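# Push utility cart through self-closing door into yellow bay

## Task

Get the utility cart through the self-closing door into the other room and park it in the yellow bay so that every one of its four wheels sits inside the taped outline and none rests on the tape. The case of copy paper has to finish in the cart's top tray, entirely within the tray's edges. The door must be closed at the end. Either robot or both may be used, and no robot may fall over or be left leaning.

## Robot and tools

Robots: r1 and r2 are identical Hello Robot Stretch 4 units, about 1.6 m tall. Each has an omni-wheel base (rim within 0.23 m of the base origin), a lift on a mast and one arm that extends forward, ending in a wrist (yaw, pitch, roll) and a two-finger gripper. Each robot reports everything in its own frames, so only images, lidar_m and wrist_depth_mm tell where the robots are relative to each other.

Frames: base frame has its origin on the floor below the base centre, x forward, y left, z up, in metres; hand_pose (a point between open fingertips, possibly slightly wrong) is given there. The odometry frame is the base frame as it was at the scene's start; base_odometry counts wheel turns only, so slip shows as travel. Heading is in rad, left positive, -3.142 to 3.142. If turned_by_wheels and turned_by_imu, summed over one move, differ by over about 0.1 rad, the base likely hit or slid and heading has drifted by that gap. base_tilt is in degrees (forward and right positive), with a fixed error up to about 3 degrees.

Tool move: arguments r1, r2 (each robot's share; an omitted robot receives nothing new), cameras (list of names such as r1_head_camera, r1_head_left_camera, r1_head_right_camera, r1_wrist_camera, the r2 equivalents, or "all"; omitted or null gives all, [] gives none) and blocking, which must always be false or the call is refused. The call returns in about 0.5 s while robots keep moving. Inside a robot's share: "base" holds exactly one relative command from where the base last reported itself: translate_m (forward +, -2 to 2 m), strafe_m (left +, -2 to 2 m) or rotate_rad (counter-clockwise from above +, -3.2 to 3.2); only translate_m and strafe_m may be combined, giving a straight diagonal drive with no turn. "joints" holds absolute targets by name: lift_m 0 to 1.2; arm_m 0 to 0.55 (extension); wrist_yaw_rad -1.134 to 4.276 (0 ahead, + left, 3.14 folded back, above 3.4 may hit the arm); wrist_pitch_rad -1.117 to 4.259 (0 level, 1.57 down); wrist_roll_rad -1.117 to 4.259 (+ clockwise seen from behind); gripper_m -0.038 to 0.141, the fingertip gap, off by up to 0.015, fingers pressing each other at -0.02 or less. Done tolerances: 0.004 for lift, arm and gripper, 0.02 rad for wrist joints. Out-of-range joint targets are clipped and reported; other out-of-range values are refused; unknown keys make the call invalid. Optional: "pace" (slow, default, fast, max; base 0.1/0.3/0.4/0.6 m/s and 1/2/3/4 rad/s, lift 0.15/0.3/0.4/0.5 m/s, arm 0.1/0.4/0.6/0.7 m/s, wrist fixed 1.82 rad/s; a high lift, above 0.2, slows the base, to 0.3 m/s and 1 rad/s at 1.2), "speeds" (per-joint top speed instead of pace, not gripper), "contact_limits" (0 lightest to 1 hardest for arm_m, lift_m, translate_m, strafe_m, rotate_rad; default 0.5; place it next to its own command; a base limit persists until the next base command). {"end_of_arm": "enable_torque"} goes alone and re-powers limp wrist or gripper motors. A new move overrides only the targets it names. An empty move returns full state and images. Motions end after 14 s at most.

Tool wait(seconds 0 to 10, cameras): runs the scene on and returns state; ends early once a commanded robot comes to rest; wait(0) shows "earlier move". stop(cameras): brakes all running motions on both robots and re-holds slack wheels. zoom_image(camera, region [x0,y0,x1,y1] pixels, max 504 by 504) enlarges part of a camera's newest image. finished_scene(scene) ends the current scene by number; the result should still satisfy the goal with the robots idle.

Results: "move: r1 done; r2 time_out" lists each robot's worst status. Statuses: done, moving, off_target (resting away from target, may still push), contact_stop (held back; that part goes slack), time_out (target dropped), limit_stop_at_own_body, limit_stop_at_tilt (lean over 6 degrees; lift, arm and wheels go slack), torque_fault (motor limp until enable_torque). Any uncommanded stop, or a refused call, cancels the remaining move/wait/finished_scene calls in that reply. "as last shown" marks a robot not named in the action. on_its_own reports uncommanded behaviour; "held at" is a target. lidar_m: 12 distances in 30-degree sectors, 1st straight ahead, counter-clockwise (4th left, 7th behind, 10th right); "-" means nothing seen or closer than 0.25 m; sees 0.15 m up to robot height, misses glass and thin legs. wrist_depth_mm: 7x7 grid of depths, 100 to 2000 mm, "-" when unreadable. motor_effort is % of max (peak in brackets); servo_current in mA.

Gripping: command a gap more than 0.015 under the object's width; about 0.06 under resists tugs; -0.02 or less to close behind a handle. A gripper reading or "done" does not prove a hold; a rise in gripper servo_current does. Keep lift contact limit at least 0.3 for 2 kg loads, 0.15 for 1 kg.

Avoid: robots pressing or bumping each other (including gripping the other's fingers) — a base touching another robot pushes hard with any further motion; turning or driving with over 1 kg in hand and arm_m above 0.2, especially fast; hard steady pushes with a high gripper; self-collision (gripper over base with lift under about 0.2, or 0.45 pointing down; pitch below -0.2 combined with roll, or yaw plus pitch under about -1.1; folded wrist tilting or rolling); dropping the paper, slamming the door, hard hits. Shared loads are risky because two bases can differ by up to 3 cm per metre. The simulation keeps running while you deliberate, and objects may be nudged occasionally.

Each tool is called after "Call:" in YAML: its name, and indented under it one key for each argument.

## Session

Call:
move:
  blocking: false

Scene clock: 0.00 s.
r1.base_odometry: x=+0.000 y=+0.000 heading=+0.000
r1.turned_by_wheels: +0.000
r1.turned_by_imu: +0.000
r1.base_tilt: forward=-1.6 right=+1.3
r1.lidar_m: 0.96 1.73 2.02 2.40 3.92 1.60 0.85 0.77 0.78 0.89 0.77 0.78
r1.base_status: not commanded
r1.joint_positions: lift_m=+0.124 arm_m=+0.000 wrist_yaw_rad=+3.194 wrist_pitch_rad=+0.002 wrist_roll_rad=+0.000 gripper_m=+0.056
r1.joint_status: not commanded
r1.measured_speeds: all 0
r1.motor_effort: lift_m=+19 arm_m=-4 wheel_0=-2 wheel_1=+1 wheel_2=+0
r1.servo_current: wrist_yaw_rad=59 wrist_pitch_rad=46 wrist_roll_rad=46 gripper_m=39
r1.hand_pose: x=-0.1216 y=+0.0722 z=+0.3019 quat_wxyz=(-0.026, -0.001, +0.000, +1.000) (m; r1's base frame)
r1.wrist_depth_mm: - 135 - - - - - / - 123 135 - - - - / - 121 191 - - - - / 110 136 194 - - - - / 137 - - - 1618 - - / 226 - 190 1098 188 1160 1118 / 224 163 750 798 768 768 759
r2.base_odometry: x=+0.000 y=+0.000 heading=+0.000
r2.turned_by_wheels: +0.000
r2.turned_by_imu: +0.000
r2.base_tilt: forward=-0.6 right=+0.1
r2.lidar_m: 1.29 1.32 1.58 2.33 2.36 2.78 1.41 1.41 2.77 2.39 2.42 1.48
r2.base_status: not commanded
r2.joint_positions: lift_m=+0.200 arm_m=+0.000 wrist_yaw_rad=+3.211 wrist_pitch_rad=+0.001 wrist_roll_rad=+0.000 gripper_m=+0.056
r2.joint_status: not commanded
r2.measured_speeds: all 0
r2.motor_effort: lift_m=+18 arm_m=-4 wheel_0=-1 wheel_1=+1 wheel_2=+1
r2.servo_current: wrist_yaw_rad=46 wrist_pitch_rad=39 wrist_roll_rad=52 gripper_m=52
r2.hand_pose: x=-0.1229 y=+0.0671 z=+0.3779 quat_wxyz=(-0.035, -0.001, +0.000, +0.999) (m; r2's base frame)
r2.wrist_depth_mm: - - 137 - - - - / - - 137 - - - - / - 109 138 - - - - / - 140 175 - - - - / 214 - - - - - - / 213 1281 196 1255 190 1336 1182 / 208 243 866 - - 854 878
pictures: r1_head_camera, r1_head_left_camera, r1_head_right_camera, r1_wrist_camera, r2_head_camera, r2_head_left_camera, r2_head_right_camera, r2_wrist_camera
Images, in order (width x height): r1_head_camera 420x560, r1_head_left_camera 420x672, r1_head_right_camera 420x672, r1_wrist_camera 616x392, r2_head_camera 420x560, r2_head_left_camera 420x672, r2_head_right_camera 420x672, r2_wrist_camera 616x392.

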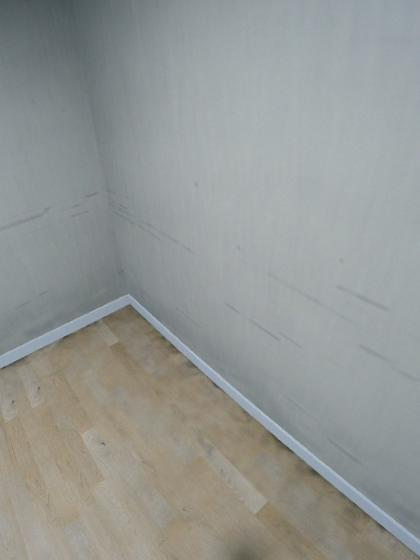

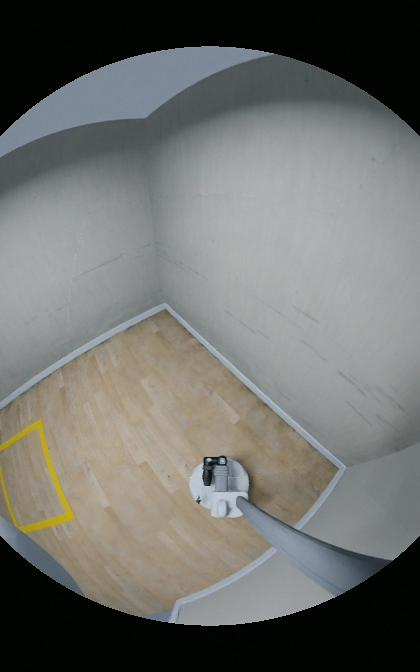

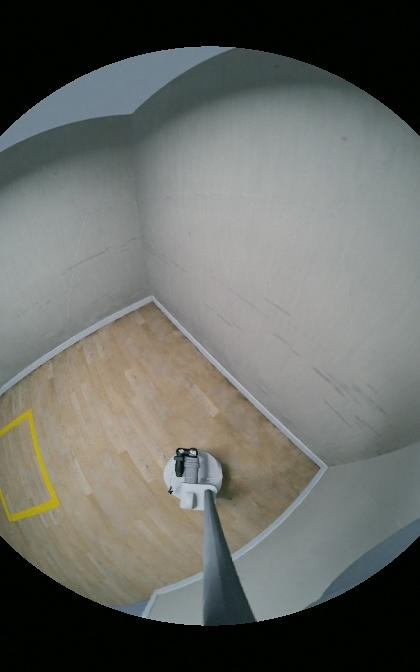

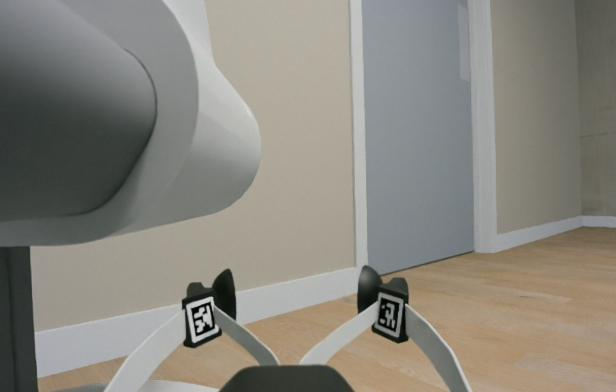

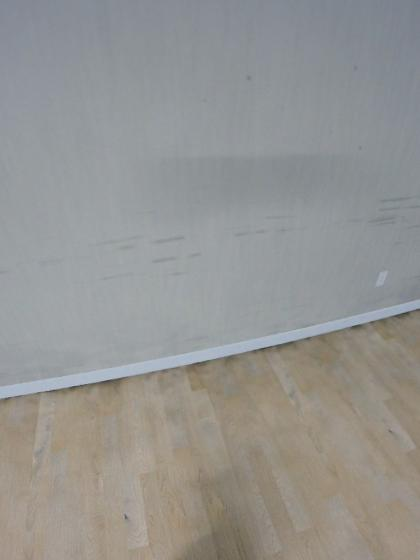

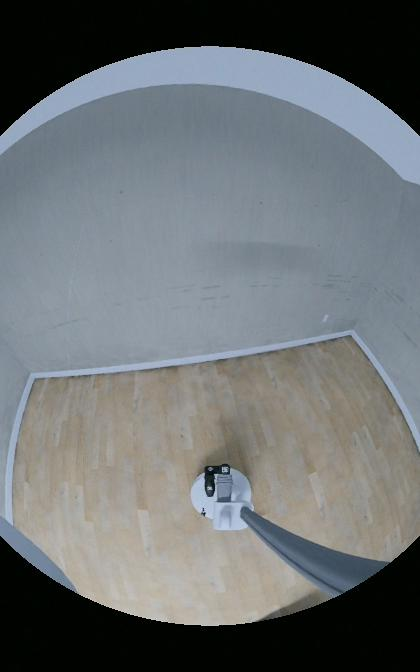

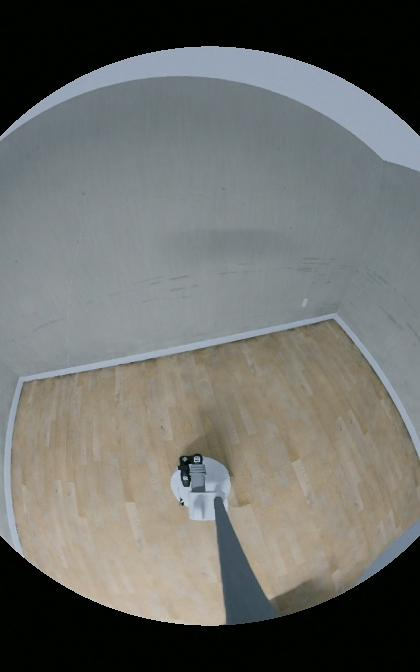

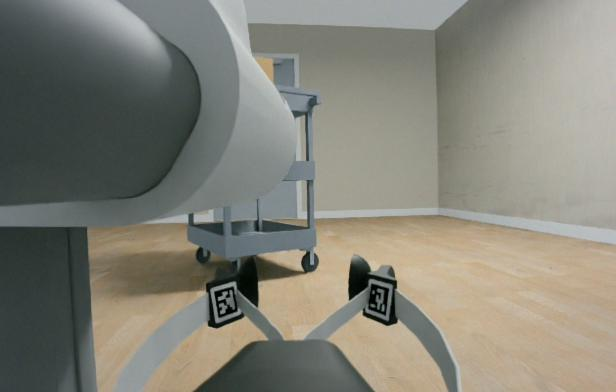

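Call:
move:
  r1: {"base":{"rotate_rad":2.7},"joints":{"lift_m":0.7,"wrist_yaw_rad":2.8}}
  r2: {"base":{"rotate_rad":3.14},"joints":{"lift_m":0.69,"wrist_yaw_rad":2.8}}
  blocking: false
  cameras: []

Call:
wait:
  seconds: 8
  cameras: []

Call:
wait:
  seconds: 1
  cameras: ["r1_head_camera","r1_head_left_camera","r2_head_camera","r2_head_left_camera"]

Scene clock: 11.27 s.
move: r1 moving; r2 moving
r1.base_odometry: x=+0.000 y=+0.000 heading=+0.253
r1.turned_by_wheels: +0.253
r1.turned_by_imu: +0.253
r1.base_tilt: forward=-1.6 right=+1.3
r1.lidar_m: 1.15 2.01 2.11 2.98 2.65 1.07 0.80 0.74 0.81 0.80 0.72 0.82
r1.base_status: rotate_rad moving
r1.joint_positions: lift_m=+0.162 arm_m=+0.000 wrist_yaw_rad=+2.807 wrist_pitch_rad=+0.002 wrist_roll_rad=+0.000 gripper_m=+0.056
r1.joint_status: lift_m moving; wrist_yaw_rad moving
r1.measured_speeds: translate_m=+0.000 strafe_m=+0.000 rotate_rad=+0.975 lift_m=+0.146 arm_m=+0.000 wrist_yaw_rad=-0.251 wrist_pitch_rad=+0.000 wrist_roll_rad=+0.000
r1.motor_effort: lift_m=+24(27) arm_m=-2(4) wheel_0=-7(9) wheel_1=-6(7) wheel_2=-6(7)
r1.servo_current: wrist_yaw_rad=46(111) wrist_pitch_rad=39(52) wrist_roll_rad=33(65) gripper_m=39(46)
r1.hand_pose: x=-0.0728 y=+0.1772 z=+0.3395 quat_wxyz=(+0.166, -0.001, +0.000, +0.986) (m; r1's base frame)
r1.wrist_depth_mm: - - - 1366 - - - / - - - 1366 - - - / 215 - - 1336 - - - / 228 - - 1366 - - - / - - - 1336 - - - / - - 190 1281 189 1229 1229 / - 163 831 866 854 820 866
r2.base_odometry: x=+0.000 y=+0.000 heading=+0.252
r2.turned_by_wheels: +0.252
r2.turned_by_imu: +0.245
r2.base_tilt: forward=-0.7 right=+0.0
r2.lidar_m: 1.29 1.38 1.94 2.33 2.46 3.37 1.44 3.35 2.49 2.40 1.84 1.36
r2.base_status: rotate_rad moving
r2.joint_positions: lift_m=+0.238 arm_m=+0.000 wrist_yaw_rad=+2.812 wrist_pitch_rad=+0.001 wrist_roll_rad=+0.000 gripper_m=+0.056
r2.joint_status: lift_m moving; wrist_yaw_rad moving
r2.measured_speeds: translate_m=+0.002 strafe_m=+0.000 rotate_rad=+0.977 lift_m=+0.146 arm_m=+0.000 wrist_yaw_rad=-0.374 wrist_pitch_rad=+0.000 wrist_roll_rad=+0.000
r2.motor_effort: lift_m=+23(25) arm_m=-4(4) wheel_0=-4(9) wheel_1=-10(10) wheel_2=-10(11)
r2.servo_current: wrist_yaw_rad=78(98) wrist_pitch_rad=46(46) wrist_roll_rad=52(65) gripper_m=46(52)
r2.hand_pose: x=-0.0737 y=+0.1760 z=+0.4157 quat_wxyz=(+0.164, -0.001, +0.000, +0.986) (m; r2's base frame)
r2.wrist_depth_mm: 233 - - - - - - / 154 1708 - - - - - / 155 293 - - - - - / 192 - - - - - - / - - - - - - - / 1430 1366 196 1430 190 1464 1281 / 1008 931 1008 - - 960 946
pictures: none
No camera images: "cameras" was empty.

Scene clock: 13.67 s.
earlier move: r1 moving; r2 done
r1.base_odometry: x=+0.000 y=+0.000 heading=+2.699
r1.turned_by_wheels: +2.447
r1.turned_by_imu: +2.460
r1.base_tilt: forward=-1.6 right=+1.3
r1.lidar_m: 1.27 0.83 0.75 0.78 0.85 0.77 0.77 1.00 2.02 2.07 2.56 3.91
r1.base_status: done
r1.joint_positions: lift_m=+0.699 arm_m=+0.000 wrist_yaw_rad=+2.802 wrist_pitch_rad=+0.002 wrist_roll_rad=+0.000 gripper_m=+0.056
r1.joint_status: lift_m moving; wrist_yaw_rad moving
r1.measured_speeds: translate_m=+0.000 strafe_m=+0.000 rotate_rad=+0.000 lift_m=+0.009 arm_m=+0.000 wrist_yaw_rad=+0.000 wrist_pitch_rad=+0.000 wrist_roll_rad=+0.000
r1.motor_effort: lift_m=+25(28) arm_m=-4(4) wheel_0=-4(10) wheel_1=-3(9) wheel_2=-2(8)
r1.servo_current: wrist_yaw_rad=72(111) wrist_pitch_rad=46(52) wrist_roll_rad=39(65) gripper_m=39(52)
r1.hand_pose: x=-0.0720 y=+0.1784 z=+0.8771 quat_wxyz=(+0.169, -0.001, +0.000, +0.986) (m; r1's base frame)
r1.wrist_depth_mm: - - - - - - - / 210 - - - - - - / 207 - - - - - - / 243 - - - - - - / - - - - - - - / - - 190 - 188 - - / - 141 - 137 - - -
r2.base_odometry: x=+0.000 y=+0.000 heading=+3.139
r2.turned_by_wheels: +2.887
r2.turned_by_imu: +2.810
r2.base_tilt: forward=-0.7 right=+0.1
r2.lidar_m: 1.42 1.39 2.82 2.40 2.41 1.53 1.31 1.32 1.54 2.35 2.36 2.74
r2.base_status: done
r2.joint_positions: lift_m=+0.690 arm_m=+0.000 wrist_yaw_rad=+2.803 wrist_pitch_rad=+0.001 wrist_roll_rad=+0.000 gripper_m=+0.056
r2.joint_status: all done
r2.measured_speeds: all 0
r2.motor_effort: lift_m=+21(26) arm_m=-4(4) wheel_0=-3(10) wheel_1=-3(10) wheel_2=-6(13)
r2.servo_current: wrist_yaw_rad=46(98) wrist_pitch_rad=46(46) wrist_roll_rad=52(65) gripper_m=46(52)
r2.hand_pose: x=-0.0720 y=+0.1783 z=+0.8676 quat_wxyz=(+0.169, -0.001, +0.000, +0.986) (m; r2's base frame)
r2.wrist_depth_mm: 205 - - - - - - / 162 - - - - - - / 162 262 - - - - - / 193 - - - - - - / - - - - - - - / - - 189 - 190 - - / - - - - - 1863 1863
wait: 2.40 of 8 s (r2 has come to rest)
pictures: none
No camera images: "cameras" was empty.

Scene clock: 13.97 s.
earlier move: r1 done
r1.base_odometry: x=+0.000 y=+0.000 heading=+2.699
r1.turned_by_wheels: +0.000
r1.turned_by_imu: +0.000
r1.base_tilt: forward=-1.5 right=+1.3
r1.lidar_m: 1.29 0.83 0.75 0.77 0.84 0.75 0.78 0.98 2.02 2.05 2.58 3.92
r1.base_status: done
r1.joint_positions: lift_m=+0.700 arm_m=+0.000 wrist_yaw_rad=+2.802 wrist_pitch_rad=+0.002 wrist_roll_rad=+0.000 gripper_m=+0.056
r1.joint_status: all done
r1.measured_speeds: all 0
r1.motor_effort: lift_m=+24(28) arm_m=-3(4) wheel_0=-3(10) wheel_1=-3(9) wheel_2=-2(8)
r1.servo_current: wrist_yaw_rad=52(111) wrist_pitch_rad=39(52) wrist_roll_rad=39(65) gripper_m=46(52)
r1.hand_pose: x=-0.0720 y=+0.1784 z=+0.8771 quat_wxyz=(+0.169, -0.001, +0.000, +0.986) (m; r1's base frame)
r1.wrist_depth_mm: - - - - - - - / 211 - - - - - - / 207 - - - - - - / 243 - - - - - - / - - - - - - - / - - 190 - 188 - - / - 141 - 137 - - -
r2.base_odometry: x=+0.000 y=+0.000 heading=+3.139
r2.turned_by_wheels: +0.000
r2.turned_by_imu: +0.000
r2.base_tilt: forward=-0.7 right=+0.1
r2.lidar_m: 1.45 1.39 2.79 2.39 2.43 1.54 1.32 1.30 1.54 2.35 2.32 2.75
r2.base_status: done
r2.joint_positions: lift_m=+0.690 arm_m=+0.000 wrist_yaw_rad=+2.803 wrist_pitch_rad=+0.001 wrist_roll_rad=+0.000 gripper_m=+0.056
r2.joint_status: all done
r2.measured_speeds: all 0
r2.motor_effort: lift_m=+21(26) arm_m=-4(4) wheel_0=-4(10) wheel_1=-3(10) wheel_2=-5(13)
r2.servo_current: wrist_yaw_rad=39(98) wrist_pitch_rad=39(46) wrist_roll_rad=46(65) gripper_m=52(59)
r2.hand_pose: x=-0.0720 y=+0.1783 z=+0.8676 quat_wxyz=(+0.169, -0.001, +0.000, +0.986) (m; r2's base frame)
r2.wrist_depth_mm: 206 - - - - - - / 161 - - - - - - / 162 263 - - - - - / 193 - - - - - - / - - - - - - - / - - 190 - 190 - - / - - - - - 1863 1808
wait: 0.30 of 1 s (r1 has come to rest)
pictures: r1_head_camera, r1_head_left_camera, r2_head_camera, r2_head_left_camera
Images, in order (width x height): r1_head_camera 420x560, r1_head_left_camera 420x672, r2_head_camera 420x560, r2_head_left_camera 420x672.

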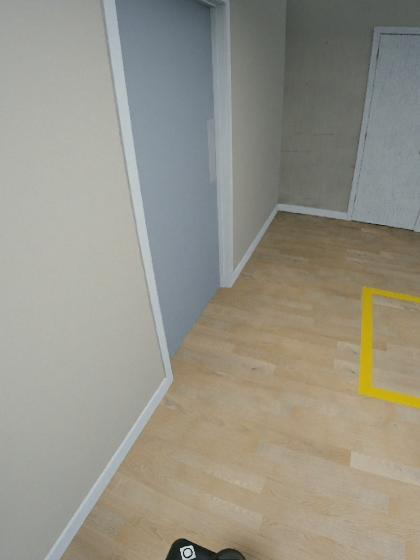

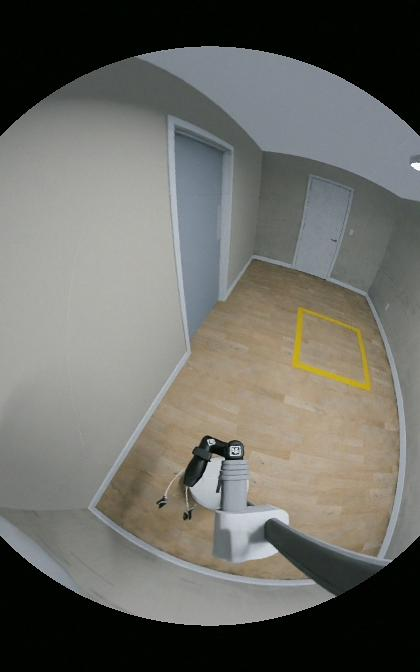

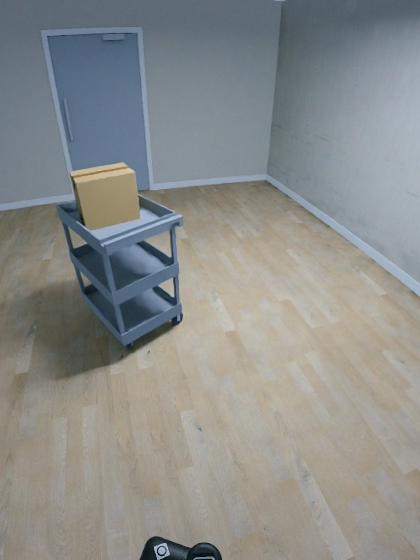

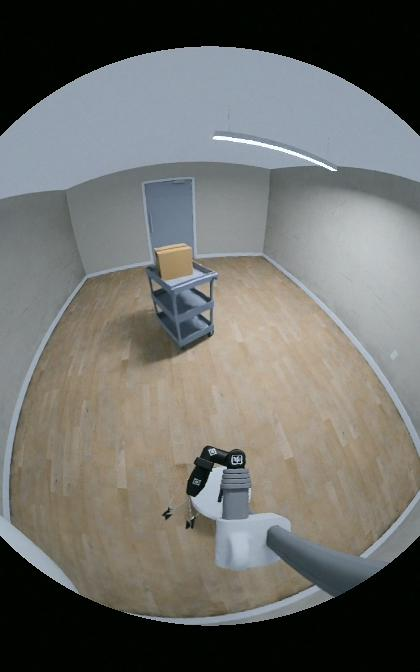

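Call:
move:
  r1: {"base":{"rotate_rad":1.22}}
  blocking: false
  cameras: ["r2_head_camera"]

Call:
zoom_image:
  camera: "r2_head_camera"
  region: [30, 20, 230, 380]

Scene clock: 37.87 s.
move: r1 moving
r1.base_odometry: x=+0.000 y=+0.000 heading=+2.952
r1.turned_by_wheels: +0.253
r1.turned_by_imu: +0.254
r1.base_tilt: forward=-1.6 right=+1.3
r1.lidar_m: 1.00 0.76 0.75 0.81 0.77 0.77 0.83 1.27 2.03 2.20 3.30 2.22
r1.base_status: rotate_rad moving
r1.joint_positions: lift_m=+0.700 arm_m=+0.000 wrist_yaw_rad=+2.802 wrist_pitch_rad=+0.002 wrist_roll_rad=+0.000 gripper_m=+0.056
r1.joint_status: not commanded
r1.measured_speeds: translate_m=+0.000 strafe_m=+0.000 rotate_rad=+0.970 lift_m=+0.000 arm_m=+0.000 wrist_yaw_rad=+0.000 wrist_pitch_rad=+0.000 wrist_roll_rad=+0.000
r1.motor_effort: lift_m=+24(24) arm_m=-4(4) wheel_0=-8(9) wheel_1=-7(8) wheel_2=-7(7)
r1.servo_current: wrist_yaw_rad=52(78) wrist_pitch_rad=39(46) wrist_roll_rad=46(59) gripper_m=39(46)
r1.hand_pose: x=-0.0720 y=+0.1784 z=+0.8771 quat_wxyz=(+0.169, -0.001, +0.000, +0.986) (m; r1's base frame)
r1.wrist_depth_mm: - - - - - - - / - - - - - - - / 210 - - - - - - / 246 - - - - - - / - - - - - - - / - - 190 - 188 - - / - 141 - 137 - - -
r2: as last shown
r2.base_tilt: forward=-0.6 right=+0.1
r2.lidar_m: 1.44 1.39 2.77 2.38 2.42 1.55 1.31 1.30 1.55 2.35 2.35 2.74
r2.motor_effort: lift_m=+21(21) arm_m=-4(4) wheel_0=-3(4) wheel_1=-3(4) wheel_2=-6(6)
r2.servo_current: wrist_yaw_rad=52(52) wrist_pitch_rad=39(46) wrist_roll_rad=46(59) gripper_m=46(52)
r2.wrist_depth_mm: 205 - - - - - - / 162 - - - - - - / 163 262 - - - - - / 193 - - - - - - / - - - - - - - / - - 189 - 190 - - / - - - - - 1921 1808
pictures: r2_head_camera
Images, in order (width x height): r2_head_camera 420x560.

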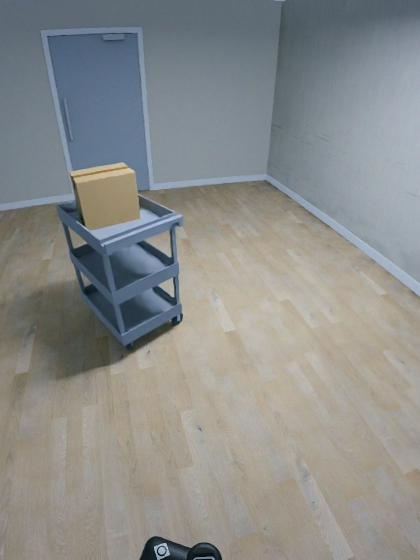

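Scaled by 1.400 from the camera's 420x560 image, which has a finer 1200x1600 frame.

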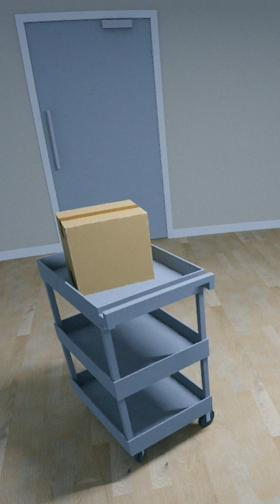

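Call:
move:
  r1: {"base":{"strafe_m":-2.0,"translate_m":-0.2}}
  r2: {"base":{"strafe_m":-0.115,"translate_m":0.49}}
  blocking: false
  cameras: []

Call:
wait:
  seconds: 4
  cameras: []

Call:
move:
  r2: {"base":{"rotate_rad":0.52},"joints":{"wrist_yaw_rad":0,"wrist_roll_rad":1.57,"gripper_m":0.12}}
  blocking: false
  cameras: []

Call:
wait:
  seconds: 3
  cameras: ["r2_head_camera","r2_wrist_camera","r2_head_left_camera"]

Call:
wait:
  seconds: 4
  cameras: ["r1_head_camera","r1_head_left_camera","r2_head_camera","r2_wrist_camera"]

Scene clock: 77.10 s.
earlier move: r1 done
move: r1 moving; r2 moving
r1.base_odometry: x=-0.022 y=+0.027 heading=-2.364
r1.turned_by_wheels: +0.967
r1.turned_by_imu: +0.972
r1.base_tilt: forward=-1.6 right=+1.3
r1.lidar_m: 0.74 0.77 0.85 0.79 0.85 1.20 2.01 2.11 2.95 2.87 1.07 0.79
r1.base_status: translate_m moving; strafe_m moving
r1.joint_positions: lift_m=+0.700 arm_m=+0.000 wrist_yaw_rad=+2.802 wrist_pitch_rad=+0.002 wrist_roll_rad=+0.000 gripper_m=+0.056
r1.joint_status: not commanded
r1.measured_speeds: translate_m=-0.014 strafe_m=-0.132 rotate_rad=+0.000 lift_m=+0.000 arm_m=+0.000 wrist_yaw_rad=+0.000 wrist_pitch_rad=+0.000 wrist_roll_rad=+0.000
r1.motor_effort: lift_m=+24(24) arm_m=-4(4) wheel_0=+9(10) wheel_1=-8(11) wheel_2=+2(3)
r1.servo_current: wrist_yaw_rad=59(65) wrist_pitch_rad=52(52) wrist_roll_rad=39(65) gripper_m=39(46)
r1.hand_pose: x=-0.0720 y=+0.1784 z=+0.8772 quat_wxyz=(+0.169, -0.001, +0.000, +0.986) (m; r1's base frame)
r1.wrist_depth_mm: - - - - - - - / - - - - - - - / 210 - - - - - - / 246 - - - - - - / - - - - - - - / - - 193 - 187 - - / - 152 1983 143 - - -
r2.base_odometry: x=-0.031 y=+0.007 heading=+3.139
r2.turned_by_wheels: +0.000
r2.turned_by_imu: +0.001
r2.base_tilt: forward=-0.7 right=+0.0
r2.lidar_m: 1.42 1.34 2.78 2.40 2.41 1.55 1.33 1.35 1.58 2.33 2.33 2.73
r2.base_status: translate_m moving; strafe_m moving
r2.joint_positions: lift_m=+0.690 arm_m=+0.000 wrist_yaw_rad=+2.803 wrist_pitch_rad=+0.001 wrist_roll_rad=+0.000 gripper_m=+0.056
r2.joint_status: not commanded
r2.measured_speeds: translate_m=+0.120 strafe_m=-0.028 rotate_rad=+0.001 lift_m=+0.000 arm_m=+0.000 wrist_yaw_rad=+0.000 wrist_pitch_rad=+0.000 wrist_roll_rad=+0.000
r2.motor_effort: lift_m=+21(21) arm_m=-4(4) wheel_0=+8(9) wheel_1=+5(6) wheel_2=-10(14)
r2.servo_current: wrist_yaw_rad=46(52) wrist_pitch_rad=39(46) wrist_roll_rad=46(52) gripper_m=46(59)
r2.hand_pose: x=-0.0720 y=+0.1783 z=+0.8676 quat_wxyz=(+0.169, -0.001, +0.000, +0.986) (m; r2's base frame)
r2.wrist_depth_mm: 221 - - - - - - / 159 - - - - - - / 160 236 - - - - - / 182 - - - - - - / - - - - - - - / - - 189 - 191 - - / - - - - - 1921 1808
pictures: none
No camera images: "cameras" was empty.

Scene clock: 79.73 s.
earlier move: r1 moving; r2 done
r1.base_odometry: x=-0.487 y=+0.605 heading=-2.364
r1.turned_by_wheels: +0.000
r1.turned_by_imu: -0.004
r1.base_tilt: forward=-1.6 right=+1.3
r1.lidar_m: 0.81 0.86 1.21 1.54 1.59 2.04 1.96 2.07 2.86 3.12 1.25 0.83
r1.base_status: translate_m moving; strafe_m moving
r1.joint_positions: lift_m=+0.700 arm_m=+0.000 wrist_yaw_rad=+2.802 wrist_pitch_rad=+0.002 wrist_roll_rad=+0.000 gripper_m=+0.056
r1.joint_status: not commanded
r1.measured_speeds: translate_m=-0.030 strafe_m=-0.298 rotate_rad=-0.002 lift_m=+0.000 arm_m=+0.000 wrist_yaw_rad=+0.000 wrist_pitch_rad=+0.000 wrist_roll_rad=+0.000
r1.motor_effort: lift_m=+24(24) arm_m=-4(4) wheel_0=+5(10) wheel_1=-8(12) wheel_2=+3(5)
r1.servo_current: wrist_yaw_rad=46(65) wrist_pitch_rad=46(52) wrist_roll_rad=52(65) gripper_m=39(46)
r1.hand_pose: x=-0.0720 y=+0.1784 z=+0.8772 quat_wxyz=(+0.169, -0.001, +0.000, +0.986) (m; r1's base frame)
r1.wrist_depth_mm: - - - - - - - / - - - - - - - / 210 - - - - - - / 245 - - - - - - / - - - - - - - / - - 193 - 187 - - / - 151 1921 153 - 1808 -
r2.base_odometry: x=-0.490 y=+0.116 heading=+3.139
r2.turned_by_wheels: +0.000
r2.turned_by_imu: +0.001
r2.base_tilt: forward=-0.7 right=+0.1
r2.lidar_m: 1.10 0.97 3.06 2.62 2.63 2.05 1.76 1.75 2.07 2.09 2.12 2.46
r2.base_status: done
r2.joint_positions: lift_m=+0.690 arm_m=+0.000 wrist_yaw_rad=+2.803 wrist_pitch_rad=+0.001 wrist_roll_rad=+0.000 gripper_m=+0.056
r2.joint_status: not commanded
r2.measured_speeds: all 0
r2.motor_effort: lift_m=+21(21) arm_m=-4(5) wheel_0=+4(12) wheel_1=+3(7) wheel_2=-3(14)
r2.servo_current: wrist_yaw_rad=46(65) wrist_pitch_rad=33(52) wrist_roll_rad=46(59) gripper_m=52(59)
r2.hand_pose: x=-0.0720 y=+0.1783 z=+0.8676 quat_wxyz=(+0.169, -0.001, +0.000, +0.986) (m; r2's base frame)
r2.wrist_depth_mm: 225 - - - - - - / 163 - - - - - - / 162 259 - - - - - / 193 - - - - - - / - - - - - - - / - - 191 - 192 - - / - 124 1808 - - 1921 1756
wait: 2.63 of 4 s (r2 has come to rest)
pictures: none
No camera images: "cameras" was empty.

Scene clock: 80.23 s.
earlier move: r1 moving
move: r2 moving
r1.base_odometry: x=-0.582 y=+0.722 heading=-2.364
r1.turned_by_wheels: +0.000
r1.turned_by_imu: -0.001
r1.base_tilt: forward=-1.6 right=+1.3
r1.lidar_m: 0.81 0.87 1.26 1.69 1.76 2.01 1.93 2.05 2.84 3.02 1.29 0.96
r1.base_status: translate_m moving; strafe_m moving
r1.joint_positions: lift_m=+0.700 arm_m=+0.000 wrist_yaw_rad=+2.802 wrist_pitch_rad=+0.002 wrist_roll_rad=+0.000 gripper_m=+0.056
r1.joint_status: not commanded
r1.measured_speeds: translate_m=-0.029 strafe_m=-0.299 rotate_rad=+0.003 lift_m=+0.000 arm_m=+0.000 wrist_yaw_rad=+0.000 wrist_pitch_rad=+0.000 wrist_roll_rad=+0.000
r1.motor_effort: lift_m=+24(24) arm_m=-4(4) wheel_0=+8(9) wheel_1=-6(7) wheel_2=+3(4)
r1.servo_current: wrist_yaw_rad=59(65) wrist_pitch_rad=39(52) wrist_roll_rad=59(59) gripper_m=39(46)
r1.hand_pose: x=-0.0720 y=+0.1784 z=+0.8772 quat_wxyz=(+0.169, -0.001, +0.000, +0.986) (m; r1's base frame)
r1.wrist_depth_mm: - - - - - - - / - - - - - - - / 211 - - - - - - / 246 - - - - - - / - - - - - - - / - - 193 - 187 - - / - 151 1863 153 - 1756 -
r2.base_odometry: x=-0.490 y=+0.116 heading=-2.892
r2.turned_by_wheels: +0.252
r2.turned_by_imu: +0.245
r2.base_tilt: forward=-0.6 right=+0.0
r2.lidar_m: 1.00 1.00 2.75 2.61 2.51 1.85 1.75 1.85 2.23 2.11 2.20 3.01
r2.base_status: rotate_rad moving
r2.joint_positions: lift_m=+0.690 arm_m=+0.000 wrist_yaw_rad=+2.237 wrist_pitch_rad=+0.001 wrist_roll_rad=+0.588 gripper_m=+0.075
r2.joint_status: wrist_yaw_rad moving; wrist_roll_rad moving; gripper_m moving
r2.measured_speeds: translate_m=-0.001 strafe_m=+0.001 rotate_rad=+0.975 lift_m=+0.000 arm_m=+0.000 wrist_yaw_rad=-1.745 wrist_pitch_rad=+0.000 wrist_roll_rad=+1.820
r2.motor_effort: lift_m=+21(21) arm_m=-4(4) wheel_0=-7(9) wheel_1=-9(10) wheel_2=-12(12)
r2.servo_current: wrist_yaw_rad=143(143) wrist_pitch_rad=46(46) wrist_roll_rad=78(98) gripper_m=111(111)
r2.hand_pose: x=+0.0615 y=+0.2808 z=+0.8676 quat_wxyz=(+0.419, +0.126, +0.261, +0.861) (m; r2's base frame)
r2.wrist_depth_mm: - - - - - - 1921 / - - - - - - - / - - - - - - - / - - - - - - - / - - - - - - 1756 / - - 190 - 189 1708 1336 / - - - - 1618 1308 1160
pictures: none
No camera images: "cameras" was empty.

Scene clock: 81.93 s.
earlier move: r1 moving; r2 done
r1.base_odometry: x=-0.901 y=+1.119 heading=-2.364
r1.turned_by_wheels: +0.000
r1.turned_by_imu: -0.003
r1.base_tilt: forward=-1.6 right=+1.3
r1.lidar_m: 0.95 0.93 1.27 2.19 2.28 1.97 1.88 2.02 2.63 2.51 1.26 0.98
r1.base_status: translate_m moving; strafe_m moving
r1.joint_positions: lift_m=+0.700 arm_m=+0.000 wrist_yaw_rad=+2.802 wrist_pitch_rad=+0.002 wrist_roll_rad=+0.000 gripper_m=+0.056
r1.joint_status: not commanded
r1.measured_speeds: translate_m=-0.030 strafe_m=-0.298 rotate_rad=+0.003 lift_m=+0.000 arm_m=+0.000 wrist_yaw_rad=+0.000 wrist_pitch_rad=+0.000 wrist_roll_rad=+0.000
r1.motor_effort: lift_m=+24(24) arm_m=-4(4) wheel_0=+8(9) wheel_1=-6(8) wheel_2=+3(5)
r1.servo_current: wrist_yaw_rad=39(65) wrist_pitch_rad=33(52) wrist_roll_rad=39(72) gripper_m=39(46)
r1.hand_pose: x=-0.0720 y=+0.1784 z=+0.8772 quat_wxyz=(+0.169, -0.001, +0.000, +0.986) (m; r1's base frame)
r1.wrist_depth_mm: - - - - - - - / - - - - - - - / 211 - - - - - - / 246 - - - - - - / - - - - - - - / - - 192 - 187 - - / - 151 1863 153 - 1863 -
r2.base_odometry: x=-0.490 y=+0.116 heading=-2.625
r2.turned_by_wheels: +0.268
r2.turned_by_imu: +0.261
r2.base_tilt: forward=-0.7 right=+0.1
r2.lidar_m: 0.97 3.06 2.58 2.60 2.05 1.78 1.75 2.07 2.11 2.10 2.45 1.13
r2.base_status: done
r2.joint_positions: lift_m=+0.690 arm_m=+0.000 wrist_yaw_rad=+0.003 wrist_pitch_rad=+0.001 wrist_roll_rad=+1.568 gripper_m=+0.120
r2.joint_status: all done
r2.measured_speeds: all 0
r2.motor_effort: lift_m=+21(21) arm_m=-4(4) wheel_0=-2(9) wheel_1=-4(10) wheel_2=-3(12)
r2.servo_current: wrist_yaw_rad=46(143) wrist_pitch_rad=39(46) wrist_roll_rad=39(98) gripper_m=46(117)
r2.hand_pose: x=+0.4596 y=-0.0866 z=+0.8676 quat_wxyz=(+0.708, +0.706, +0.001, +0.001) (m; r2's base frame)
r2.wrist_depth_mm: - - - - - 1708 1182 / - - - - - 1499 1138 / - - - 1042 - 878 - / - - - 1060 - 842 - / - - - 1078 - 831 - / - - 199 - 213 1537 1229 / - - - - - 1708 1229
wait: 1.70 of 3 s (r2 has come to rest)
pictures: r2_head_camera, r2_head_left_camera, r2_wrist_camera
Images, in order (width x height): r2_head_camera 420x560, r2_head_left_camera 420x672, r2_wrist_camera 616x392.

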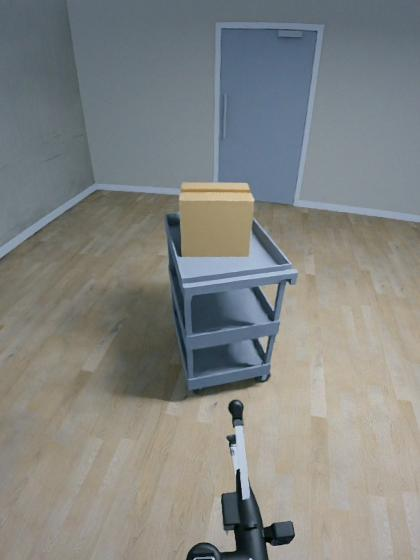

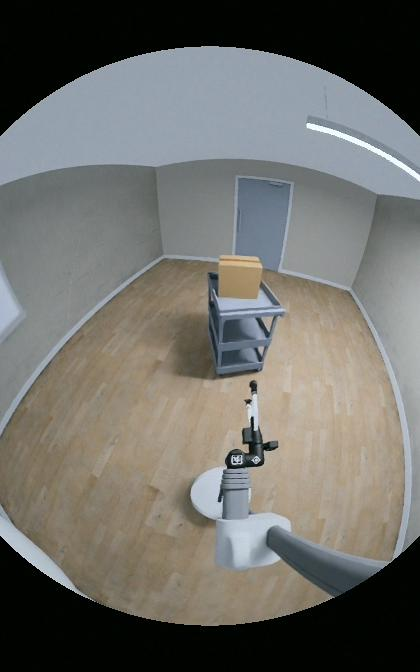

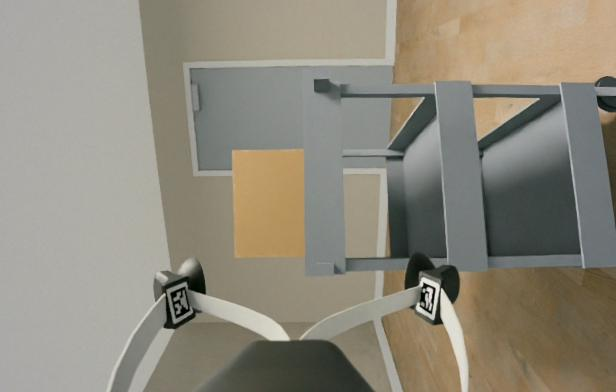

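Scene clock: 84.70 s.
earlier move: r1 done
r1.base_odometry: x=-1.261 y=+1.565 heading=-2.364
r1.turned_by_wheels: +0.000
r1.turned_by_imu: -0.003
r1.base_tilt: forward=-1.6 right=+1.3
r1.lidar_m: 0.92 1.06 1.31 2.75 2.64 1.91 1.84 1.96 2.04 1.92 1.34 0.95
r1.base_status: done
r1.joint_positions: lift_m=+0.700 arm_m=+0.000 wrist_yaw_rad=+2.802 wrist_pitch_rad=+0.002 wrist_roll_rad=+0.000 gripper_m=+0.056
r1.joint_status: not commanded
r1.measured_speeds: all 0
r1.motor_effort: lift_m=+23(24) arm_m=-4(4) wheel_0=+2(9) wheel_1=+1(8) wheel_2=+1(5)
r1.servo_current: wrist_yaw_rad=65(65) wrist_pitch_rad=39(52) wrist_roll_rad=39(72) gripper_m=39(46)
r1.hand_pose: x=-0.0720 y=+0.1784 z=+0.8772 quat_wxyz=(+0.169, -0.001, +0.000, +0.986) (m; r1's base frame)
r1.wrist_depth_mm: - - - - - - - / - - - - - - - / 210 - - - - - - / 245 - - - - - - / - - - - - - - / - - 192 - 188 - - / - 151 1863 153 - 1808 -
r2.base_odometry: x=-0.490 y=+0.116 heading=-2.625
r2.turned_by_wheels: +0.000
r2.turned_by_imu: +0.000
r2.base_tilt: forward=-0.6 right=+0.1
r2.lidar_m: 1.00 3.05 2.60 2.61 2.03 1.76 1.78 2.04 2.10 2.09 2.46 1.09
r2.base_status: done
r2.joint_positions: lift_m=+0.690 arm_m=+0.000 wrist_yaw_rad=+0.003 wrist_pitch_rad=+0.001 wrist_roll_rad=+1.568 gripper_m=+0.120
r2.joint_status: all done
r2.measured_speeds: all 0
r2.motor_effort: lift_m=+21(21) arm_m=-4(4) wheel_0=-2(9) wheel_1=-4(10) wheel_2=-3(12)
r2.servo_current: wrist_yaw_rad=52(143) wrist_pitch_rad=39(46) wrist_roll_rad=52(98) gripper_m=52(117)
r2.hand_pose: x=+0.4596 y=-0.0866 z=+0.8676 quat_wxyz=(+0.708, +0.706, +0.001, +0.001) (m; r2's base frame)
r2.wrist_depth_mm: - - - - - 1708 1160 / - - - - - 1537 1138 / - - - 1060 - 866 - / - - - 1060 - 854 - / - - - 1078 - 831 - / - - 199 - 213 1537 1229 / - - - - - 1756 1205
wait: 2.77 of 4 s (r1 has come to rest)
pictures: r1_head_camera, r1_head_left_camera, r2_head_camera, r2_wrist_camera
Images, in order (width x height): r1_head_camera 420x560, r1_head_left_camera 420x672, r2_head_camera 420x560, r2_wrist_camera 616x392.

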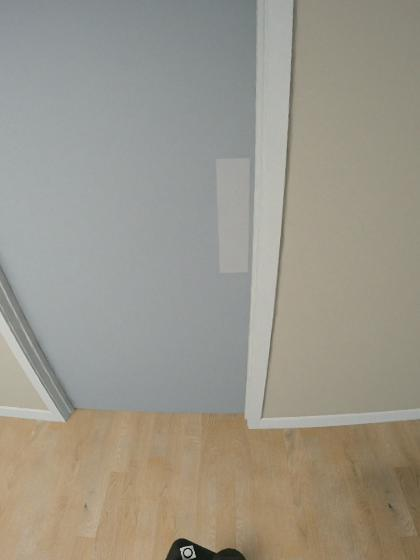

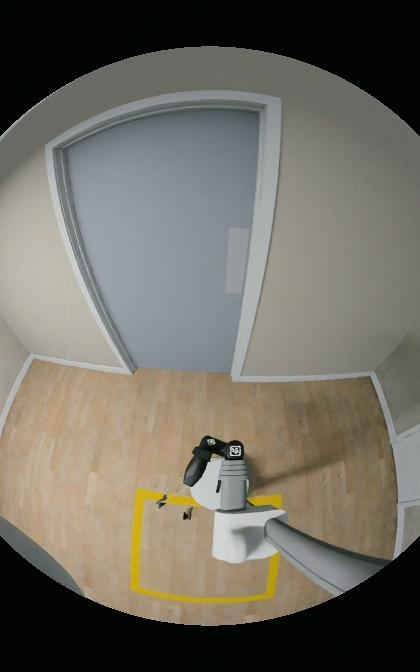

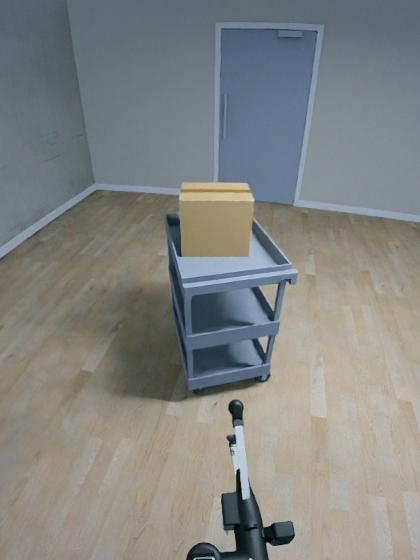

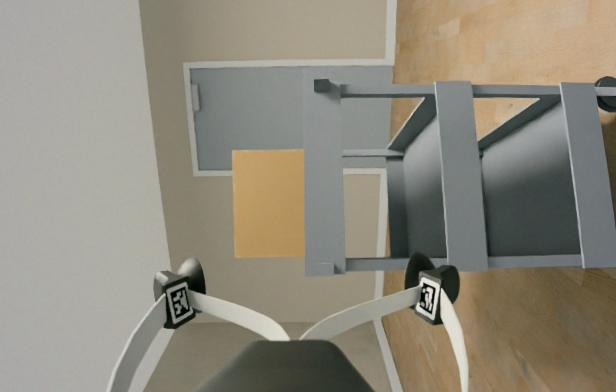

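Call:
zoom_image:
  camera: "r2_head_camera"
  region: [150, 170, 310, 300]

Call:
zoom_image:
  camera: "r2_wrist_camera"
  region: [160, 40, 480, 340]

Scaled by 3.150 from the camera's 420x560 image, which has a finer 1200x1600 frame.

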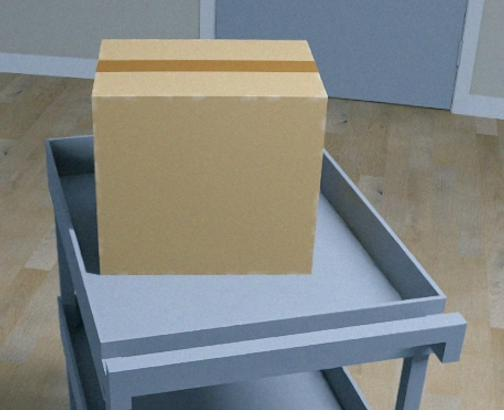

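Scaled by 1.575.

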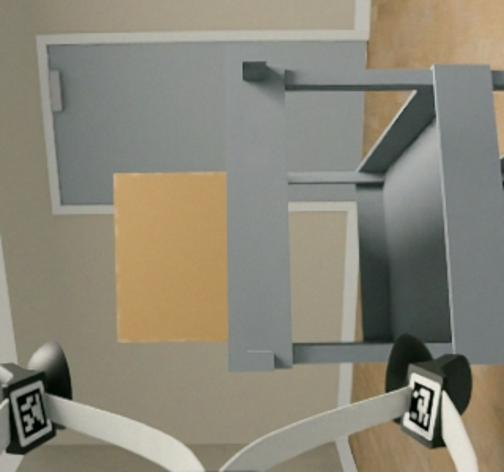

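Call:
move:
  r1: {"joints":{"wrist_yaw_rad":0,"gripper_m":-0.03}}
  r2: {"base":{"strafe_m":-0.2,"translate_m":0.33}}
  blocking: false
  cameras: []

Call:
wait:
  seconds: 4
  cameras: []

Call:
wait:
  seconds: 1
  cameras: []

Call:
move:
  r2: {"base":{"rotate_rad":0.2}}
  blocking: false
  cameras: []

Call:
wait:
  seconds: 2
  cameras: ["r1_head_camera","r2_head_camera","r2_wrist_camera"]

Scene clock: 120.50 s.
move: r1 moving; r2 moving
r1.base_odometry: x=-1.261 y=+1.565 heading=-2.364
r1.turned_by_wheels: +0.000
r1.turned_by_imu: +0.000
r1.base_tilt: forward=-1.6 right=+1.2
r1.lidar_m: 0.93 1.06 1.34 2.76 2.58 1.91 1.82 1.94 2.01 1.92 1.36 0.97
r1.base_status: not commanded
r1.joint_positions: lift_m=+0.700 arm_m=+0.000 wrist_yaw_rad=+2.214 wrist_pitch_rad=+0.002 wrist_roll_rad=+0.000 gripper_m=+0.037
r1.joint_status: wrist_yaw_rad moving; gripper_m moving
r1.measured_speeds: translate_m=+0.000 strafe_m=+0.000 rotate_rad=+0.000 lift_m=+0.000 arm_m=+0.000 wrist_yaw_rad=-1.819 wrist_pitch_rad=+0.000 wrist_roll_rad=+0.000
r1.motor_effort: lift_m=+23(24) arm_m=-1(4) wheel_0=+2(3) wheel_1=+1(1) wheel_2=+1(1)
r1.servo_current: wrist_yaw_rad=91(130) wrist_pitch_rad=33(46) wrist_roll_rad=46(59) gripper_m=98(98)
r1.hand_pose: x=+0.0680 y=+0.2832 z=+0.8772 quat_wxyz=(+0.448, -0.001, +0.000, +0.894) (m; r1's base frame)
r1.wrist_depth_mm: - - - - - - - / - - - - - - - / - - - - - - - / - - - - - - - / - - - - - - - / - - 196 - 187 - - / - 145 1921 - - - -
r2.base_odometry: x=-0.525 y=+0.117 heading=-2.625
r2.turned_by_wheels: -0.001
r2.turned_by_imu: +0.000
r2.base_tilt: forward=-0.7 right=+0.1
r2.lidar_m: 0.95 3.06 2.61 2.61 2.10 1.79 1.78 2.07 2.11 2.09 2.43 1.06
r2.base_status: translate_m moving; strafe_m moving
r2.joint_positions: lift_m=+0.690 arm_m=+0.000 wrist_yaw_rad=+0.003 wrist_pitch_rad=+0.001 wrist_roll_rad=+1.568 gripper_m=+0.120
r2.joint_status: not commanded
r2.measured_speeds: translate_m=+0.119 strafe_m=-0.071 rotate_rad=+0.002 lift_m=+0.000 arm_m=+0.000 wrist_yaw_rad=+0.000 wrist_pitch_rad=+0.000 wrist_roll_rad=+0.000
r2.motor_effort: lift_m=+21(21) arm_m=-4(4) wheel_0=+13(13) wheel_1=-7(7) wheel_2=-12(13)
r2.servo_current: wrist_yaw_rad=52(52) wrist_pitch_rad=46(52) wrist_roll_rad=39(59) gripper_m=46(59)
r2.hand_pose: x=+0.4596 y=-0.0866 z=+0.8676 quat_wxyz=(+0.708, +0.706, +0.001, +0.001) (m; r2's base frame)
r2.wrist_depth_mm: - - - - - 1708 1182 / - - - - - 1618 1182 / - - - 1025 - 1138 - / - - - 1025 - 820 - / - - - 1042 - 820 - / - - 198 - 213 1537 1229 / - - - - - 1808 1229
pictures: none
No camera images: "cameras" was empty.

Scene clock: 122.17 s.
earlier move: r1 done; r2 moving
r1.base_odometry: x=-1.261 y=+1.565 heading=-2.364
r1.turned_by_wheels: +0.000
r1.turned_by_imu: +0.000
r1.base_tilt: forward=-1.6 right=+1.3
r1.lidar_m: 0.92 1.05 1.35 2.76 2.62 1.91 1.84 1.93 2.01 1.92 1.34 0.96
r1.base_status: not commanded
r1.joint_positions: lift_m=+0.700 arm_m=+0.000 wrist_yaw_rad=+0.003 wrist_pitch_rad=+0.002 wrist_roll_rad=+0.000 gripper_m=-0.029
r1.joint_status: all done
r1.measured_speeds: all 0
r1.motor_effort: lift_m=+24(24) arm_m=+4(4) wheel_0=+2(3) wheel_1=+1(1) wheel_2=+1(1)
r1.servo_current: wrist_yaw_rad=59(130) wrist_pitch_rad=39(52) wrist_roll_rad=65(65) gripper_m=65(137)
r1.hand_pose: x=+0.4595 y=-0.0867 z=+0.8772 quat_wxyz=(+1.000, +0.000, +0.001, +0.001) (m; r1's base frame)
r1.wrist_depth_mm: - - 798 788 - - - / - - 788 788 - - - / - - 798 798 - - - / - - - 798 - - - / - - - 715 - - - / - - 180 198 173 - - / - 136 158 - 149 - -
r2.base_odometry: x=-0.871 y=+0.127 heading=-2.625
r2.turned_by_wheels: +0.000
r2.turned_by_imu: +0.001
r2.base_tilt: forward=-0.6 right=+0.1
r2.lidar_m: 0.67 0.69 2.71 2.70 2.50 2.11 2.12 2.31 2.00 2.01 2.31 0.77
r2.base_status: translate_m moving; strafe_m moving
r2.joint_positions: lift_m=+0.690 arm_m=+0.000 wrist_yaw_rad=+0.003 wrist_pitch_rad=+0.001 wrist_roll_rad=+1.568 gripper_m=+0.120
r2.joint_status: not commanded
r2.measured_speeds: translate_m=+0.045 strafe_m=-0.029 rotate_rad=+0.001 lift_m=+0.000 arm_m=+0.000 wrist_yaw_rad=+0.000 wrist_pitch_rad=+0.000 wrist_roll_rad=+0.000
r2.motor_effort: lift_m=+21(21) arm_m=-4(4) wheel_0=+2(13) wheel_1=-3(7) wheel_2=-4(14)
r2.servo_current: wrist_yaw_rad=59(65) wrist_pitch_rad=39(52) wrist_roll_rad=39(59) gripper_m=46(59)
r2.hand_pose: x=+0.4596 y=-0.0866 z=+0.8677 quat_wxyz=(+0.708, +0.706, +0.001, +0.001) (m; r2's base frame)
r2.wrist_depth_mm: - - - - - 1756 1182 / - - - - - 1708 1182 / - - - - - 1756 1160 / - - - 564 - 564 559 / - - 750 549 1138 - 544 / - - 200 477 195 535 535 / - - 759 - - - 525
wait: 1.67 of 4 s (r1 has come to rest)
pictures: none
No camera images: "cameras" was empty.

Scene clock: 122.63 s.
earlier move: r2 done
r1.base_odometry: x=-1.261 y=+1.565 heading=-2.364
r1.turned_by_wheels: +0.000
r1.turned_by_imu: +0.000
r1.base_tilt: forward=-1.6 right=+1.3
r1.lidar_m: 0.93 1.05 1.32 2.75 2.61 1.93 1.84 1.96 2.02 1.93 1.34 0.95
r1.base_status: not commanded
r1.joint_positions: lift_m=+0.700 arm_m=+0.000 wrist_yaw_rad=+0.003 wrist_pitch_rad=+0.002 wrist_roll_rad=+0.000 gripper_m=-0.029
r1.joint_status: all done
r1.measured_speeds: all 0
r1.motor_effort: lift_m=+24(24) arm_m=+4(4) wheel_0=+2(3) wheel_1=+1(1) wheel_2=+1(1)
r1.servo_current: wrist_yaw_rad=59(130) wrist_pitch_rad=39(52) wrist_roll_rad=39(65) gripper_m=59(137)
r1.hand_pose: x=+0.4595 y=-0.0867 z=+0.8772 quat_wxyz=(+1.000, +0.000, +0.001, +0.001) (m; r1's base frame)
r1.wrist_depth_mm: - - 778 788 - - - / - - 788 798 - - - / - - 778 788 - - - / - - - 798 - - - / - - - 723 - - - / - - 181 199 172 - - / - 136 158 - 149 - -
r2.base_odometry: x=-0.875 y=+0.127 heading=-2.625
r2.turned_by_wheels: +0.000
r2.turned_by_imu: +0.000
r2.base_tilt: forward=-0.7 right=+0.1
r2.lidar_m: 0.68 0.69 2.70 2.72 2.48 2.13 2.13 2.33 2.00 1.99 2.33 0.79
r2.base_status: done
r2.joint_positions: lift_m=+0.690 arm_m=+0.000 wrist_yaw_rad=+0.003 wrist_pitch_rad=+0.001 wrist_roll_rad=+1.568 gripper_m=+0.120
r2.joint_status: not commanded
r2.measured_speeds: all 0
r2.motor_effort: lift_m=+21(21) arm_m=-4(4) wheel_0=+3(13) wheel_1=-4(7) wheel_2=-4(14)
r2.servo_current: wrist_yaw_rad=46(65) wrist_pitch_rad=39(52) wrist_roll_rad=39(59) gripper_m=52(59)
r2.hand_pose: x=+0.4596 y=-0.0866 z=+0.8677 quat_wxyz=(+0.708, +0.706, +0.001, +0.001) (m; r2's base frame)
r2.wrist_depth_mm: - - - - - 1708 1182 / - - - - - 1708 1182 / - - - - - 1708 1160 / - - - 559 - 707 559 / - - 750 549 1138 - 544 / - - 200 480 196 530 525 / - - 759 - - - 517
wait: 0.47 of 1 s (r2 has come to rest)
pictures: none
No camera images: "cameras" was empty.

Scene clock: 123.13 s.
move: r2 moving
r1: as last shown
r1.lidar_m: 0.91 1.05 1.33 2.77 2.61 1.93 1.84 1.97 2.02 1.93 1.36 0.97
r1.motor_effort: lift_m=+24(24) arm_m=+4(4) wheel_0=+2(2) wheel_1=+1(1) wheel_2=+1(1)
r1.servo_current: wrist_yaw_rad=65(65) wrist_pitch_rad=39(52) wrist_roll_rad=52(59) gripper_m=52(65)
r1.wrist_depth_mm: - - 788 788 - - - / - - 788 788 - - - / - - 798 798 - - - / - - - 788 - - - / - - - 715 - - - / - - 181 198 173 - - / - 136 158 - 149 - -
r2.base_odometry: x=-0.875 y=+0.127 heading=-2.442
r2.turned_by_wheels: +0.183
r2.turned_by_imu: +0.178
r2.base_tilt: forward=-0.7 right=+0.1
r2.lidar_m: 0.68 2.94 2.72 2.78 2.25 2.14 2.18 2.13 1.99 2.03 2.68 0.71
r2.base_status: rotate_rad moving
r2.joint_positions: lift_m=+0.690 arm_m=+0.000 wrist_yaw_rad=+0.003 wrist_pitch_rad=+0.001 wrist_roll_rad=+1.568 gripper_m=+0.120
r2.joint_status: not commanded
r2.measured_speeds: translate_m=+0.000 strafe_m=+0.000 rotate_rad=+0.285 lift_m=+0.000 arm_m=+0.000 wrist_yaw_rad=+0.000 wrist_pitch_rad=+0.000 wrist_roll_rad=+0.000
r2.motor_effort: lift_m=+21(21) arm_m=-4(4) wheel_0=-8(9) wheel_1=-4(9) wheel_2=-5(10)
r2.servo_current: wrist_yaw_rad=65(65) wrist_pitch_rad=39(46) wrist_roll_rad=52(59) gripper_m=52(59)
r2.hand_pose: x=+0.4596 y=-0.0867 z=+0.8677 quat_wxyz=(+0.708, +0.706, +0.001, +0.001) (m; r2's base frame)
r2.wrist_depth_mm: - - - - - 1661 1205 / - - - - - 741 517 / - - - 517 - - 525 / - - 750 521 - - 517 / - - 759 525 1118 - 521 / - - 198 462 198 - 525 / - - - - 554 544 530
pictures: none
No camera images: "cameras" was empty.

Scene clock: 123.57 s.
earlier move: r2 done
r1.base_odometry: x=-1.261 y=+1.565 heading=-2.364
r1.turned_by_wheels: +0.000
r1.turned_by_imu: +0.000
r1.base_tilt: forward=-1.6 right=+1.3
r1.lidar_m: 0.91 1.04 1.34 2.74 2.59 1.93 1.83 1.93 2.00 1.90 1.34 0.95
r1.base_status: not commanded
r1.joint_positions: lift_m=+0.700 arm_m=+0.000 wrist_yaw_rad=+0.003 wrist_pitch_rad=+0.002 wrist_roll_rad=+0.000 gripper_m=-0.029
r1.joint_status: not commanded
r1.measured_speeds: all 0
r1.motor_effort: lift_m=+23(24) arm_m=+3(4) wheel_0=+2(3) wheel_1=+1(1) wheel_2=+1(1)
r1.servo_current: wrist_yaw_rad=46(65) wrist_pitch_rad=46(52) wrist_roll_rad=65(78) gripper_m=59(65)
r1.hand_pose: x=+0.4595 y=-0.0867 z=+0.8772 quat_wxyz=(+1.000, +0.000, +0.001, +0.001) (m; r1's base frame)
r1.wrist_depth_mm: - - 778 798 - - - / - - 788 788 - - - / - - 798 778 - - - / - - - 809 - - - / - - - 723 - - - / - - 181 198 173 - - / - 136 159 - 149 - -
r2.base_odometry: x=-0.875 y=+0.127 heading=-2.426
r2.turned_by_wheels: +0.017
r2.turned_by_imu: +0.016
r2.base_tilt: forward=-0.7 right=+0.1
r2.lidar_m: 0.67 2.91 2.72 2.80 2.26 2.13 2.20 2.10 2.00 2.06 2.71 0.72
r2.base_status: done
r2.joint_positions: lift_m=+0.690 arm_m=+0.000 wrist_yaw_rad=+0.003 wrist_pitch_rad=+0.001 wrist_roll_rad=+1.568 gripper_m=+0.120
r2.joint_status: not commanded
r2.measured_speeds: all 0
r2.motor_effort: lift_m=+21(21) arm_m=-4(4) wheel_0=-2(9) wheel_1=-3(9) wheel_2=-4(10)
r2.servo_current: wrist_yaw_rad=46(65) wrist_pitch_rad=39(46) wrist_roll_rad=39(59) gripper_m=46(59)
r2.hand_pose: x=+0.4596 y=-0.0867 z=+0.8677 quat_wxyz=(+0.708, +0.706, +0.001, +0.001) (m; r2's base frame)
r2.wrist_depth_mm: - - - - - 1708 1060 / - - - - - 788 512 / - - 891 517 - - 517 / - - 750 517 - - 521 / - - 778 521 1118 - 521 / - - 198 462 198 530 525 / - - - - - 1576 1138
wait: 0.43 of 2 s (r2 has come to rest)
pictures: r1_head_camera, r2_head_camera, r2_wrist_camera
Images, in order (width x height): r1_head_camera 420x560, r2_head_camera 420x560, r2_wrist_camera 616x392.

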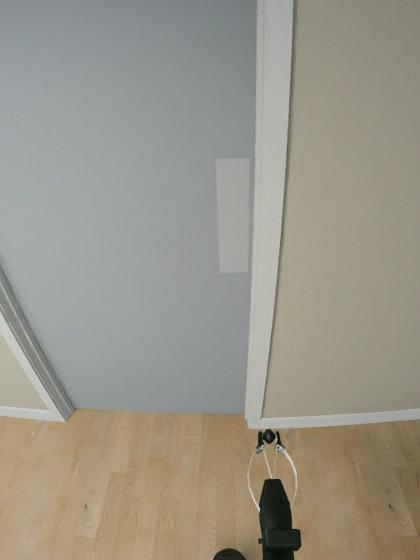

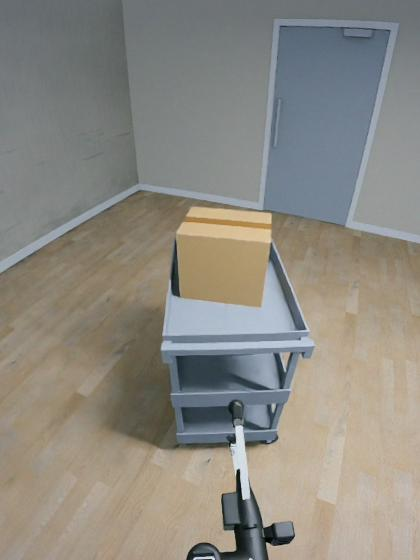

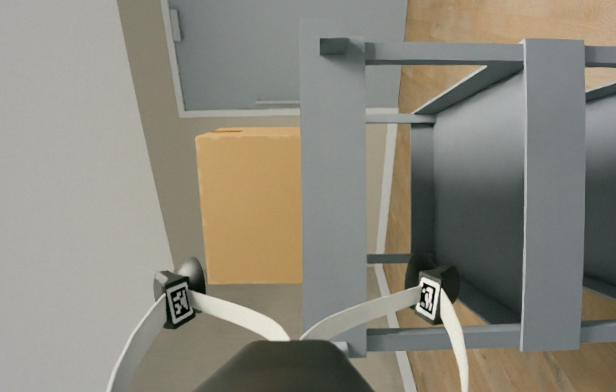

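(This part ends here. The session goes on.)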